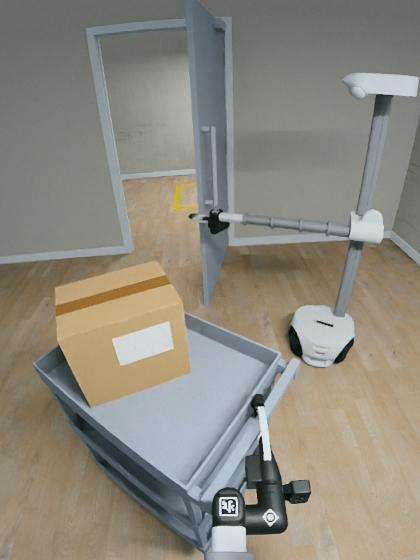

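Scene clock: 919.60 s.
move: r1 moving
r1.base_odometry: x=-3.533 y=+2.260 heading=-0.278
r1.turned_by_wheels: -0.001
r1.turned_by_imu: -0.001
r1.base_tilt: forward=-1.6 right=+1.3
r1.lidar_m: 0.31 0.35 2.71 2.54 2.60 3.02 2.86 2.91 2.36 2.15 2.19 0.62
r1.base_status: strafe_m moving
r1.joint_positions: lift_m=+0.690 arm_m=+0.100 wrist_yaw_rad=-0.002 wrist_pitch_rad=+0.008 wrist_roll_rad=+1.568 gripper_m=-0.019
r1.joint_status: not commanded
r1.measured_speeds: translate_m=-0.003 strafe_m=+0.139 rotate_rad=+0.007 lift_m=+0.000 arm_m=+0.000 wrist_yaw_rad=-0.041 wrist_pitch_rad=+0.000 wrist_roll_rad=+0.000
r1.motor_effort: lift_m=+25(25) arm_m=+1(1) wheel_0=-16(16) wheel_1=+8(9) wheel_2=-5(5)
r1.servo_current: wrist_yaw_rad=52(52) wrist_pitch_rad=52(59) wrist_roll_rad=39(59) gripper_m=52(52)
r1.contact_limits: strafe_m 0.6
r1.hand_pose: x=+0.5591 y=-0.0880 z=+0.8656 quat_wxyz=(+0.708, +0.706, +0.002, -0.003) (m; r1's base frame)
r1.wrist_depth_mm: - 1281 - 1281 1281 1255 1042 / - - - - - 1281 1118 / - - - 345 - 1708 1205 / - - - 349 368 375 384 / - - - 204 282 1618 1281 / - - - 185 230 1576 - / - - 181 - 179 - -
r2.base_odometry: x=-2.133 y=-1.750 heading=-1.447
r2.turned_by_wheels: +0.000
r2.turned_by_imu: +0.000
r2.base_tilt: forward=-0.6 right=+0.0
r2.lidar_m: 0.87 1.12 0.94 0.95 3.76 1.81 1.41 1.40 1.54 1.49 1.38 0.84
r2.base_status: not commanded
r2.joint_positions: lift_m=+0.600 arm_m=+0.540 wrist_yaw_rad=-0.478 wrist_pitch_rad=+0.002 wrist_roll_rad=+0.000 gripper_m=-0.019
r2.joint_status: not commanded
r2.measured_speeds: all 0
r2.motor_effort: lift_m=+15(15) arm_m=-9(10) wheel_0=+29(29) wheel_1=+9(9) wheel_2=+30(30)
r2.servo_current: wrist_yaw_rad=130(137) wrist_pitch_rad=46(46) wrist_roll_rad=46(59) gripper_m=98(98)
r2.contact_limits: arm_m 0.3; translate_m 1
r2.hand_pose: x=+0.9271 y=-0.2103 z=+0.7780 quat_wxyz=(+0.972, +0.000, +0.001, -0.237) (m; r2's base frame)
r2.wrist_depth_mm: - - - - 154 187 221 / - - - - 155 188 231 / - - - - 156 178 223 / - - - - 156 176 157 / - - - 175 158 191 228 / - - 183 181 158 192 238 / 1756 1537 1661 - 133 200 233
pictures: none
No camera images: "cameras" was empty.

Scene clock: 921.77 s.
earlier move: r1 done
r1.base_odometry: x=-3.433 y=+2.610 heading=-0.277
r1.turned_by_wheels: +0.001
r1.turned_by_imu: +0.001
r1.base_tilt: forward=-1.5 right=+1.3
r1.lidar_m: 0.34 0.34 2.31 2.17 2.23 2.86 2.89 2.95 2.70 2.53 2.59 0.57
r1.base_status: done
r1.joint_positions: lift_m=+0.690 arm_m=+0.100 wrist_yaw_rad=+0.001 wrist_pitch_rad=+0.008 wrist_roll_rad=+1.568 gripper_m=-0.019
r1.joint_status: not commanded
r1.measured_speeds: all 0
r1.motor_effort: lift_m=+25(25) arm_m=+4(4) wheel_0=-3(22) wheel_1=-1(9) wheel_2=+0(11)
r1.servo_current: wrist_yaw_rad=52(91) wrist_pitch_rad=46(59) wrist_roll_rad=33(65) gripper_m=39(52)
r1.contact_limits: strafe_m 0.6
r1.hand_pose: x=+0.5594 y=-0.0870 z=+0.8656 quat_wxyz=(+0.708, +0.706, +0.003, -0.002) (m; r1's base frame)
r1.wrist_depth_mm: - - - - - 1708 1205 / - - - - - 1708 1229 / - - - 238 325 334 340 / - - - - 281 1756 1308 / - - - 253 254 1756 - / - - 615 185 184 - - / - 413 181 134 206 - -
r2.base_odometry: x=-2.133 y=-1.750 heading=-1.447
r2.turned_by_wheels: +0.000
r2.turned_by_imu: +0.000
r2.base_tilt: forward=-0.6 right=+0.1
r2.lidar_m: 0.87 1.14 1.14 1.65 3.76 1.80 1.42 1.40 1.55 1.49 1.39 0.81
r2.base_status: not commanded
r2.joint_positions: lift_m=+0.600 arm_m=+0.540 wrist_yaw_rad=-0.478 wrist_pitch_rad=+0.002 wrist_roll_rad=+0.000 gripper_m=-0.019
r2.joint_status: not commanded
r2.measured_speeds: all 0
r2.on_its_own: wrist_yaw_rad is at rest, and its servo_current (124 mA) is outside its rest range (0 to 104 mA)
r2.motor_effort: lift_m=+15(15) arm_m=-9(10) wheel_0=+29(29) wheel_1=+8(9) wheel_2=+30(30)
r2.servo_current: wrist_yaw_rad=124(150) wrist_pitch_rad=46(46) wrist_roll_rad=46(59) gripper_m=91(98)
r2.contact_limits: arm_m 0.3; translate_m 1
r2.hand_pose: x=+0.9271 y=-0.2103 z=+0.7780 quat_wxyz=(+0.972, +0.000, +0.001, -0.237) (m; r2's base frame)
r2.wrist_depth_mm: - - - - 154 187 223 / - - - - 155 187 231 / - - - - 156 178 224 / - - - - 157 175 157 / - - - 174 158 191 229 / - - 183 182 158 192 238 / 1708 1537 1618 - 133 201 233
wait: 2.17 of 4 s (r1 has come to rest)
pictures: r1_head_camera
Images, in order (width x height): r1_head_camera 420x560.

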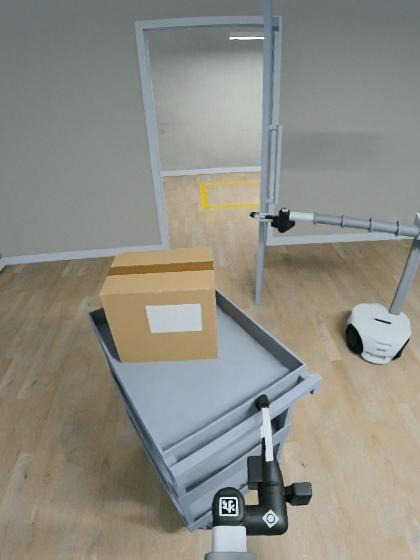

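Request:
wait(seconds=0, cameras=["r1_head_camera","r2_head_camera"])

Scene clock: 942.50 s.
r1.base_odometry: x=-3.433 y=+2.610 heading=-0.277
r1.turned_by_wheels: +0.000
r1.turned_by_imu: -0.001
r1.base_tilt: forward=-1.6 right=+1.3
r1.lidar_m: 0.36 0.37 2.33 2.17 2.25 2.91 2.88 2.96 2.71 2.55 2.59 0.56
r1.base_status: done
r1.joint_positions: lift_m=+0.690 arm_m=+0.100 wrist_yaw_rad=+0.001 wrist_pitch_rad=+0.008 wrist_roll_rad=+1.568 gripper_m=-0.019
r1.joint_status: not commanded
r1.measured_speeds: all 0
r1.motor_effort: lift_m=+25(25) arm_m=+4(4) wheel_0=-2(22) wheel_1=-1(9) wheel_2=+0(11)
r1.servo_current: wrist_yaw_rad=52(91) wrist_pitch_rad=46(59) wrist_roll_rad=46(65) gripper_m=46(52)
r1.contact_limits: strafe_m 0.6
r1.hand_pose: x=+0.5594 y=-0.0870 z=+0.8656 quat_wxyz=(+0.708, +0.706, +0.003, -0.002) (m; r1's base frame)
r1.wrist_depth_mm: - - - - - 1708 1205 / - - - - - 1708 1182 / - - - 239 327 334 338 / - - - - 279 1756 1281 / - - - 253 254 1708 - / - - 615 185 184 - - / - 413 181 134 207 - -
r2.base_odometry: x=-2.133 y=-1.750 heading=-1.447
r2.turned_by_wheels: +0.000
r2.turned_by_imu: +0.003
r2.base_tilt: forward=-0.7 right=+0.0
r2.lidar_m: 0.87 1.16 1.12 1.64 3.76 1.82 1.40 1.41 1.50 1.51 1.38 0.81
r2.base_status: not commanded
r2.joint_positions: lift_m=+0.600 arm_m=+0.540 wrist_yaw_rad=-0.478 wrist_pitch_rad=+0.002 wrist_roll_rad=+0.000 gripper_m=-0.019
r2.joint_status: not commanded
r2.measured_speeds: all 0
r2.on_its_own: wrist_yaw_rad is at rest, and its servo_current (137 mA) is outside its rest range (0 to 104 mA)
r2.motor_effort: lift_m=+15(15) arm_m=-9(10) wheel_0=+29(29) wheel_1=+9(9) wheel_2=+30(30)
r2.servo_current: wrist_yaw_rad=137(150) wrist_pitch_rad=39(46) wrist_roll_rad=39(59) gripper_m=91(98)
r2.contact_limits: arm_m 0.3; translate_m 1
r2.hand_pose: x=+0.9271 y=-0.2103 z=+0.7780 quat_wxyz=(+0.972, +0.000, +0.001, -0.237) (m; r2's base frame)
r2.wrist_depth_mm: - - - - 154 188 223 / - - - - 155 188 231 / - - - - 156 178 224 / - - - - 157 176 157 / - - - 175 158 192 228 / - - 183 182 158 192 237 / 1756 1537 1576 - 133 201 234
pictures: r1_head_camera, r2_head_camera
Images, in order (width x height): r1_head_camera 420x560, r2_head_camera 420x560.

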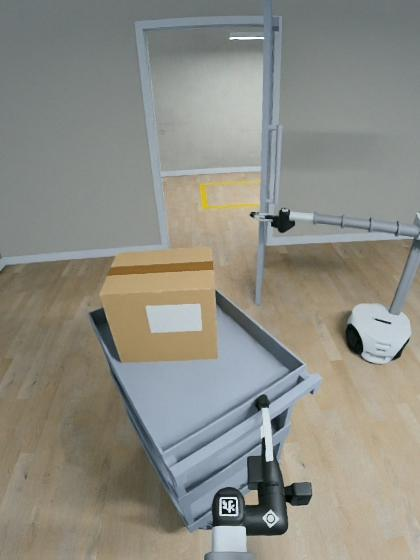

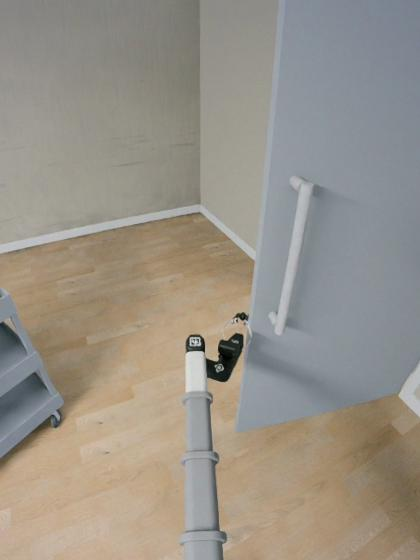

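Request:
move(r1={"base":{"translate_m":-0.9,"strafe_m":0.17},"contact_limits":{"translate_m":0.6}}, blocking=false, cameras=[])

Request:
wait(seconds=5, cameras=["r1_head_camera"])

Scene clock: 959.13 s.
move: r1 moving
r1.base_odometry: x=-3.462 y=+2.624 heading=-0.277
r1.turned_by_wheels: +0.000
r1.turned_by_imu: -0.001
r1.base_tilt: forward=-1.6 right=+1.3
r1.lidar_m: 0.40 0.38 2.33 2.17 2.23 2.88 2.84 2.92 2.75 2.57 2.61 0.55
r1.base_status: translate_m moving; strafe_m moving
r1.joint_positions: lift_m=+0.690 arm_m=+0.100 wrist_yaw_rad=+0.002 wrist_pitch_rad=+0.008 wrist_roll_rad=+1.568 gripper_m=-0.019
r1.joint_status: not commanded
r1.measured_speeds: translate_m=-0.121 strafe_m=+0.025 rotate_rad=+0.006 lift_m=+0.000 arm_m=+0.000 wrist_yaw_rad=+0.018 wrist_pitch_rad=+0.000 wrist_roll_rad=+0.000
r1.motor_effort: lift_m=+25(25) arm_m=-4(4) wheel_0=-7(10) wheel_1=-5(7) wheel_2=+12(12)
r1.servo_current: wrist_yaw_rad=39(72) wrist_pitch_rad=46(59) wrist_roll_rad=46(59) gripper_m=46(52)
r1.contact_limits: translate_m 0.6
r1.hand_pose: x=+0.5595 y=-0.0868 z=+0.8656 quat_wxyz=(+0.708, +0.706, +0.003, -0.002) (m; r1's base frame)
r1.wrist_depth_mm: - - - - - 1708 1182 / - - - 264 - 1618 1205 / - - - - 317 332 332 / - - - - 273 1756 1229 / - - - 251 250 1863 - / - - 517 185 229 - - / - 424 183 155 211 - -
r2.base_odometry: x=-2.133 y=-1.750 heading=-1.447
r2.turned_by_wheels: +0.000
r2.turned_by_imu: +0.002
r2.base_tilt: forward=-0.6 right=+0.1
r2.lidar_m: 0.87 1.15 1.15 1.65 3.74 1.80 1.42 1.39 1.51 1.50 1.37 0.84
r2.base_status: not commanded
r2.joint_positions: lift_m=+0.600 arm_m=+0.540 wrist_yaw_rad=-0.478 wrist_pitch_rad=+0.002 wrist_roll_rad=+0.000 gripper_m=-0.019
r2.joint_status: not commanded
r2.measured_speeds: all 0
r2.motor_effort: lift_m=+15(15) arm_m=-9(10) wheel_0=+29(29) wheel_1=+8(9) wheel_2=+30(30)
r2.servo_current: wrist_yaw_rad=130(143) wrist_pitch_rad=39(46) wrist_roll_rad=46(52) gripper_m=91(98)
r2.contact_limits: arm_m 0.3; translate_m 1
r2.hand_pose: x=+0.9271 y=-0.2103 z=+0.7780 quat_wxyz=(+0.972, +0.000, +0.001, -0.237) (m; r2's base frame)
r2.wrist_depth_mm: - - - - 154 187 223 / - - - - 155 187 230 / - - - - 156 178 223 / - - - - 157 175 157 / - - - 174 157 190 228 / - - 183 182 158 191 239 / 1756 1499 1661 - 133 200 234
pictures: none
No camera images: "cameras" was empty.

Scene clock: 963.17 s.
earlier move: r1 done
r1.base_odometry: x=-4.253 y=+3.019 heading=-0.278
r1.turned_by_wheels: -0.001
r1.turned_by_imu: +0.001
r1.base_tilt: forward=-1.6 right=+1.3
r1.lidar_m: 0.53 0.63 2.07 1.90 1.94 2.14 1.95 2.05 2.66 2.79 2.83 0.49
r1.base_status: done
r1.joint_positions: lift_m=+0.690 arm_m=+0.100 wrist_yaw_rad=+0.000 wrist_pitch_rad=+0.008 wrist_roll_rad=+1.568 gripper_m=-0.019
r1.joint_status: not commanded
r1.measured_speeds: all 0
r1.motor_effort: lift_m=+25(25) arm_m=+3(4) wheel_0=-3(10) wheel_1=-3(7) wheel_2=-3(17)
r1.servo_current: wrist_yaw_rad=46(72) wrist_pitch_rad=39(59) wrist_roll_rad=39(72) gripper_m=46(52)
r1.contact_limits: translate_m 0.6
r1.hand_pose: x=+0.5592 y=-0.0875 z=+0.8656 quat_wxyz=(+0.708, +0.706, +0.003, -0.003) (m; r1's base frame)
r1.wrist_depth_mm: - - - - 185 - - / - 512 500 - 196 - - / - 433 439 - 204 - - / - 500 484 - 216 - - / - - 580 159 225 - - / - - - 187 232 1808 - / - - 179 139 178 539 -
r2.base_odometry: x=-2.133 y=-1.750 heading=-1.447
r2.turned_by_wheels: +0.000
r2.turned_by_imu: +0.001
r2.base_tilt: forward=-0.6 right=+0.0
r2.lidar_m: 0.89 3.33 1.57 1.52 3.76 1.79 1.40 1.39 1.53 1.50 1.35 0.82
r2.base_status: not commanded
r2.joint_positions: lift_m=+0.600 arm_m=+0.540 wrist_yaw_rad=-0.478 wrist_pitch_rad=+0.002 wrist_roll_rad=+0.000 gripper_m=-0.019
r2.joint_status: not commanded
r2.measured_speeds: all 0
r2.on_its_own: wrist_yaw_rad is at rest, and its servo_current (124 mA) is outside its rest range (0 to 104 mA)
r2.motor_effort: lift_m=+15(15) arm_m=-9(10) wheel_0=+29(29) wheel_1=+9(9) wheel_2=+30(30)
r2.servo_current: wrist_yaw_rad=124(150) wrist_pitch_rad=39(46) wrist_roll_rad=46(59) gripper_m=91(98)
r2.contact_limits: arm_m 0.3; translate_m 1
r2.hand_pose: x=+0.9271 y=-0.2103 z=+0.7780 quat_wxyz=(+0.972, +0.000, +0.001, -0.237) (m; r2's base frame)
r2.wrist_depth_mm: - - - - 154 187 222 / - - - - 155 188 230 / - - - - 156 177 223 / - - - - 157 176 157 / - - - 175 157 191 229 / - - 183 182 158 192 238 / 1708 1576 1661 - 133 200 233
wait: 4.03 of 5 s (r1 has come to rest)
pictures: r1_head_camera
Images, in order (width x height): r1_head_camera 420x560.

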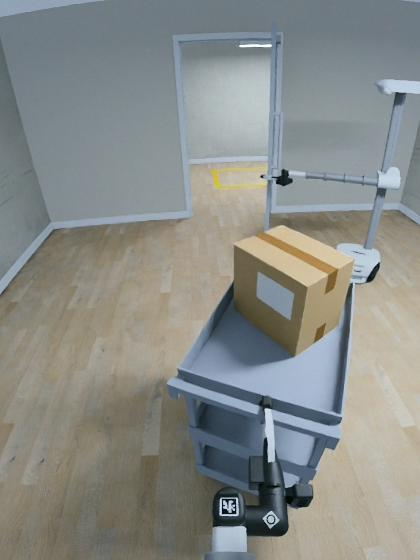

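Request:
move(r1={"base":{"translate_m":-0.6,"strafe_m":-0.04},"contact_limits":{"translate_m":0.6}}, blocking=false, cameras=[])

Request:
wait(seconds=4, cameras=["r1_head_camera"])

Scene clock: 972.80 s.
move: r1 moving
r1.base_odometry: x=-4.283 y=+3.026 heading=-0.278
r1.turned_by_wheels: +0.000
r1.turned_by_imu: +0.000
r1.base_tilt: forward=-1.6 right=+1.3
r1.lidar_m: 0.52 0.62 2.08 1.90 1.94 2.09 1.94 2.03 2.61 2.80 2.84 0.47
r1.base_status: translate_m moving; strafe_m moving
r1.joint_positions: lift_m=+0.690 arm_m=+0.100 wrist_yaw_rad=+0.000 wrist_pitch_rad=+0.008 wrist_roll_rad=+1.568 gripper_m=-0.019
r1.joint_status: not commanded
r1.measured_speeds: translate_m=-0.123 strafe_m=-0.010 rotate_rad=+0.001 lift_m=+0.000 arm_m=+0.000 wrist_yaw_rad=+0.000 wrist_pitch_rad=+0.000 wrist_roll_rad=+0.000
r1.motor_effort: lift_m=+25(25) arm_m=-4(4) wheel_0=-5(11) wheel_1=-7(9) wheel_2=+11(11)
r1.servo_current: wrist_yaw_rad=52(65) wrist_pitch_rad=46(52) wrist_roll_rad=46(52) gripper_m=52(52)
r1.contact_limits: translate_m 0.6
r1.hand_pose: x=+0.5593 y=-0.0875 z=+0.8656 quat_wxyz=(+0.708, +0.706, +0.003, -0.003) (m; r1's base frame)
r1.wrist_depth_mm: - - - - 183 - - / - 496 484 134 193 - - / - 433 436 - 203 - - / - 504 488 - 215 - - / - - 603 158 226 - - / - - - 186 235 1756 - / - - 179 140 178 535 -
r2.base_odometry: x=-2.133 y=-1.750 heading=-1.447
r2.turned_by_wheels: +0.000
r2.turned_by_imu: +0.000
r2.base_tilt: forward=-0.7 right=+0.0
r2.lidar_m: 0.87 3.33 1.59 1.55 3.73 1.79 1.41 1.38 1.53 1.53 1.38 0.83
r2.base_status: not commanded
r2.joint_positions: lift_m=+0.600 arm_m=+0.540 wrist_yaw_rad=-0.478 wrist_pitch_rad=+0.002 wrist_roll_rad=+0.000 gripper_m=-0.019
r2.joint_status: not commanded
r2.measured_speeds: all 0
r2.motor_effort: lift_m=+15(15) arm_m=-10(10) wheel_0=+28(29) wheel_1=+9(9) wheel_2=+30(30)
r2.servo_current: wrist_yaw_rad=124(137) wrist_pitch_rad=39(46) wrist_roll_rad=39(52) gripper_m=91(98)
r2.contact_limits: arm_m 0.3; translate_m 1
r2.hand_pose: x=+0.9271 y=-0.2103 z=+0.7780 quat_wxyz=(+0.972, +0.000, +0.001, -0.237) (m; r2's base frame)
r2.wrist_depth_mm: - - - - 154 187 222 / - - - - 155 189 232 / - - - - 156 178 223 / - - - - 157 175 157 / - - - 174 158 191 228 / - - 183 182 158 191 238 / 1756 1537 1661 - 134 201 233
pictures: none
No camera images: "cameras" was empty.

Scene clock: 975.80 s.
earlier move: r1 done
r1.base_odometry: x=-4.840 y=+3.145 heading=-0.278
r1.turned_by_wheels: +0.000
r1.turned_by_imu: +0.000
r1.base_tilt: forward=-1.6 right=+1.3
r1.lidar_m: 0.54 3.02 2.04 1.87 1.98 1.51 1.38 1.40 1.87 2.78 2.82 0.46
r1.base_status: done
r1.joint_positions: lift_m=+0.690 arm_m=+0.100 wrist_yaw_rad=+0.000 wrist_pitch_rad=+0.008 wrist_roll_rad=+1.568 gripper_m=-0.019
r1.joint_status: not commanded
r1.measured_speeds: all 0
r1.motor_effort: lift_m=+25(25) arm_m=-4(4) wheel_0=-2(11) wheel_1=-2(9) wheel_2=+1(13)
r1.servo_current: wrist_yaw_rad=52(65) wrist_pitch_rad=52(59) wrist_roll_rad=46(78) gripper_m=52(52)
r1.contact_limits: translate_m 0.6
r1.hand_pose: x=+0.5593 y=-0.0874 z=+0.8656 quat_wxyz=(+0.708, +0.706, +0.003, -0.003) (m; r1's base frame)
r1.wrist_depth_mm: - 430 430 - 153 156 - / - 394 402 106 169 168 - / - 452 459 113 183 - - / - - 603 - 200 - - / - - - - 221 1756 - / - - - 186 235 1618 - / - - 179 139 163 1464 1308
r2.base_odometry: x=-2.133 y=-1.750 heading=-1.447
r2.turned_by_wheels: +0.000
r2.turned_by_imu: +0.000
r2.base_tilt: forward=-0.6 right=+0.0
r2.lidar_m: 0.88 3.34 3.65 2.03 3.76 1.81 1.42 1.37 1.54 1.52 1.37 0.81
r2.base_status: not commanded
r2.joint_positions: lift_m=+0.600 arm_m=+0.540 wrist_yaw_rad=-0.478 wrist_pitch_rad=+0.002 wrist_roll_rad=+0.000 gripper_m=-0.019
r2.joint_status: not commanded
r2.measured_speeds: all 0
r2.on_its_own: wrist_yaw_rad is at rest, and its servo_current (124 mA) is outside its rest range (0 to 104 mA)
r2.motor_effort: lift_m=+15(15) arm_m=-10(10) wheel_0=+29(29) wheel_1=+9(9) wheel_2=+30(30)
r2.servo_current: wrist_yaw_rad=124(143) wrist_pitch_rad=46(46) wrist_roll_rad=39(65) gripper_m=91(98)
r2.contact_limits: arm_m 0.3; translate_m 1
r2.hand_pose: x=+0.9271 y=-0.2103 z=+0.7780 quat_wxyz=(+0.972, +0.000, +0.001, -0.237) (m; r2's base frame)
r2.wrist_depth_mm: - - - - 154 187 223 / - - - - 155 188 231 / - - - - 156 177 224 / - - - - 157 175 158 / - - - 175 158 191 227 / - - 183 182 158 192 239 / 1708 1499 1576 - 134 200 234
wait: 3.00 of 4 s (r1 has come to rest)
pictures: r1_head_camera
Images, in order (width x height): r1_head_camera 420x560.

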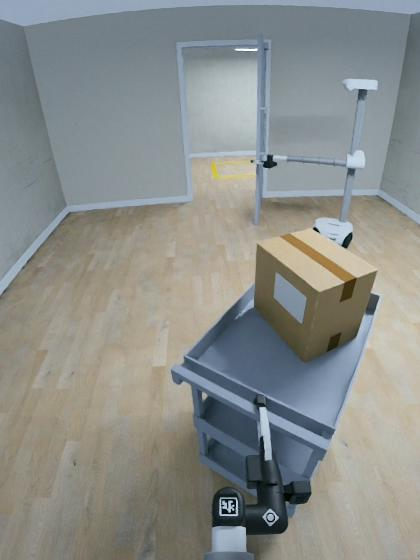

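Request:
move(r1={"base":{"strafe_m":-0.38,"translate_m":0.04},"contact_limits":{"strafe_m":0.6}}, blocking=false, cameras=[])

Request:
wait(seconds=4, cameras=["r1_head_camera"])

Scene clock: 1001.93 s.
move: r1 moving
r1.base_odometry: x=-4.846 y=+3.112 heading=-0.277
r1.turned_by_wheels: +0.001
r1.turned_by_imu: -0.001
r1.base_tilt: forward=-1.6 right=+1.3
r1.lidar_m: 0.53 0.69 2.05 1.93 2.00 1.49 1.39 1.42 1.86 2.75 2.79 0.43
r1.base_status: translate_m moving; strafe_m moving
r1.joint_positions: lift_m=+0.690 arm_m=+0.100 wrist_yaw_rad=+0.003 wrist_pitch_rad=+0.008 wrist_roll_rad=+1.568 gripper_m=-0.019
r1.joint_status: not commanded
r1.measured_speeds: translate_m=+0.014 strafe_m=-0.134 rotate_rad=+0.003 lift_m=+0.000 arm_m=+0.000 wrist_yaw_rad=+0.013 wrist_pitch_rad=+0.000 wrist_roll_rad=+0.000
r1.motor_effort: lift_m=+25(25) arm_m=-2(4) wheel_0=+16(17) wheel_1=-7(8) wheel_2=-2(2)
r1.servo_current: wrist_yaw_rad=65(65) wrist_pitch_rad=46(59) wrist_roll_rad=59(65) gripper_m=46(52)
r1.contact_limits: strafe_m 0.6
r1.hand_pose: x=+0.5596 y=-0.0864 z=+0.8656 quat_wxyz=(+0.708, +0.706, +0.004, -0.001) (m; r1's base frame)
r1.wrist_depth_mm: - 442 442 - 153 156 - / - 404 404 106 168 168 - / - 439 449 113 182 - - / - - 574 - 198 - - / - - - - 219 1756 - / - - - 186 232 1756 - / - - 169 139 163 1464 1308
r2.base_odometry: x=-2.133 y=-1.750 heading=-1.447
r2.turned_by_wheels: +0.000
r2.turned_by_imu: +0.004
r2.base_tilt: forward=-0.7 right=+0.0
r2.lidar_m: 0.87 3.36 3.63 2.02 3.78 1.83 1.41 1.41 1.54 1.51 1.41 0.82
r2.base_status: not commanded
r2.joint_positions: lift_m=+0.600 arm_m=+0.540 wrist_yaw_rad=-0.478 wrist_pitch_rad=+0.002 wrist_roll_rad=+0.000 gripper_m=-0.019
r2.joint_status: not commanded
r2.measured_speeds: all 0
r2.motor_effort: lift_m=+15(15) arm_m=-9(10) wheel_0=+29(29) wheel_1=+9(9) wheel_2=+30(30)
r2.servo_current: wrist_yaw_rad=130(137) wrist_pitch_rad=46(46) wrist_roll_rad=46(59) gripper_m=98(98)
r2.contact_limits: arm_m 0.3; translate_m 1
r2.hand_pose: x=+0.9271 y=-0.2103 z=+0.7780 quat_wxyz=(+0.972, +0.000, +0.001, -0.237) (m; r2's base frame)
r2.wrist_depth_mm: - - - - 155 188 222 / - - - - 155 188 231 / - - - - 156 178 224 / - - - - 157 176 157 / - - - 174 158 191 228 / - - 183 183 158 192 238 / 1756 1576 1661 - 133 200 233
pictures: none
No camera images: "cameras" was empty.

Scene clock: 1004.10 s.
earlier move: r1 done
r1.base_odometry: x=-4.906 y=+2.769 heading=-0.278
r1.turned_by_wheels: -0.001
r1.turned_by_imu: -0.002
r1.base_tilt: forward=-1.6 right=+1.2
r1.lidar_m: 0.45 0.49 2.46 2.28 2.19 1.50 1.38 1.43 1.89 2.41 2.46 0.52
r1.base_status: done
r1.joint_positions: lift_m=+0.690 arm_m=+0.100 wrist_yaw_rad=+0.003 wrist_pitch_rad=+0.008 wrist_roll_rad=+1.568 gripper_m=-0.019
r1.joint_status: not commanded
r1.measured_speeds: all 0
r1.motor_effort: lift_m=+25(25) arm_m=+4(4) wheel_0=+0(18) wheel_1=+1(8) wheel_2=-2(5)
r1.servo_current: wrist_yaw_rad=39(65) wrist_pitch_rad=46(59) wrist_roll_rad=52(65) gripper_m=39(59)
r1.contact_limits: strafe_m 0.6
r1.hand_pose: x=+0.5595 y=-0.0866 z=+0.8656 quat_wxyz=(+0.708, +0.706, +0.004, -0.002) (m; r1's base frame)
r1.wrist_depth_mm: - - - 232 232 241 249 / - - - 230 232 1708 1205 / - - 634 230 232 - - / - 535 484 231 233 - - / - 480 473 232 233 - - / - - 500 183 232 - - / - - 169 145 234 - -
r2.base_odometry: x=-2.133 y=-1.750 heading=-1.447
r2.turned_by_wheels: +0.000
r2.turned_by_imu: +0.000
r2.base_tilt: forward=-0.7 right=+0.1
r2.lidar_m: 0.87 3.34 3.63 1.87 3.78 1.79 1.42 1.39 1.52 1.51 1.42 0.86
r2.base_status: not commanded
r2.joint_positions: lift_m=+0.600 arm_m=+0.540 wrist_yaw_rad=-0.478 wrist_pitch_rad=+0.002 wrist_roll_rad=+0.000 gripper_m=-0.019
r2.joint_status: not commanded
r2.measured_speeds: all 0
r2.on_its_own: wrist_yaw_rad is at rest, and its servo_current (130 mA) is outside its rest range (0 to 104 mA)
r2.motor_effort: lift_m=+15(15) arm_m=-9(10) wheel_0=+29(29) wheel_1=+9(9) wheel_2=+30(30)
r2.servo_current: wrist_yaw_rad=130(143) wrist_pitch_rad=39(46) wrist_roll_rad=46(59) gripper_m=91(104)
r2.contact_limits: arm_m 0.3; translate_m 1
r2.hand_pose: x=+0.9271 y=-0.2103 z=+0.7780 quat_wxyz=(+0.972, +0.000, +0.001, -0.237) (m; r2's base frame)
r2.wrist_depth_mm: - - - - 154 187 223 / - - - - 155 188 231 / - - - - 156 178 224 / - - - - 156 176 157 / - - - 175 158 191 228 / - - 183 182 158 192 238 / 1708 1537 1618 - 133 200 234
wait: 2.17 of 4 s (r1 has come to rest)
pictures: r1_head_camera
Images, in order (width x height): r1_head_camera 420x560.

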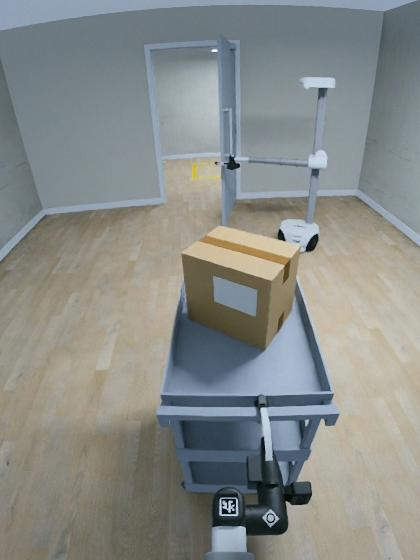

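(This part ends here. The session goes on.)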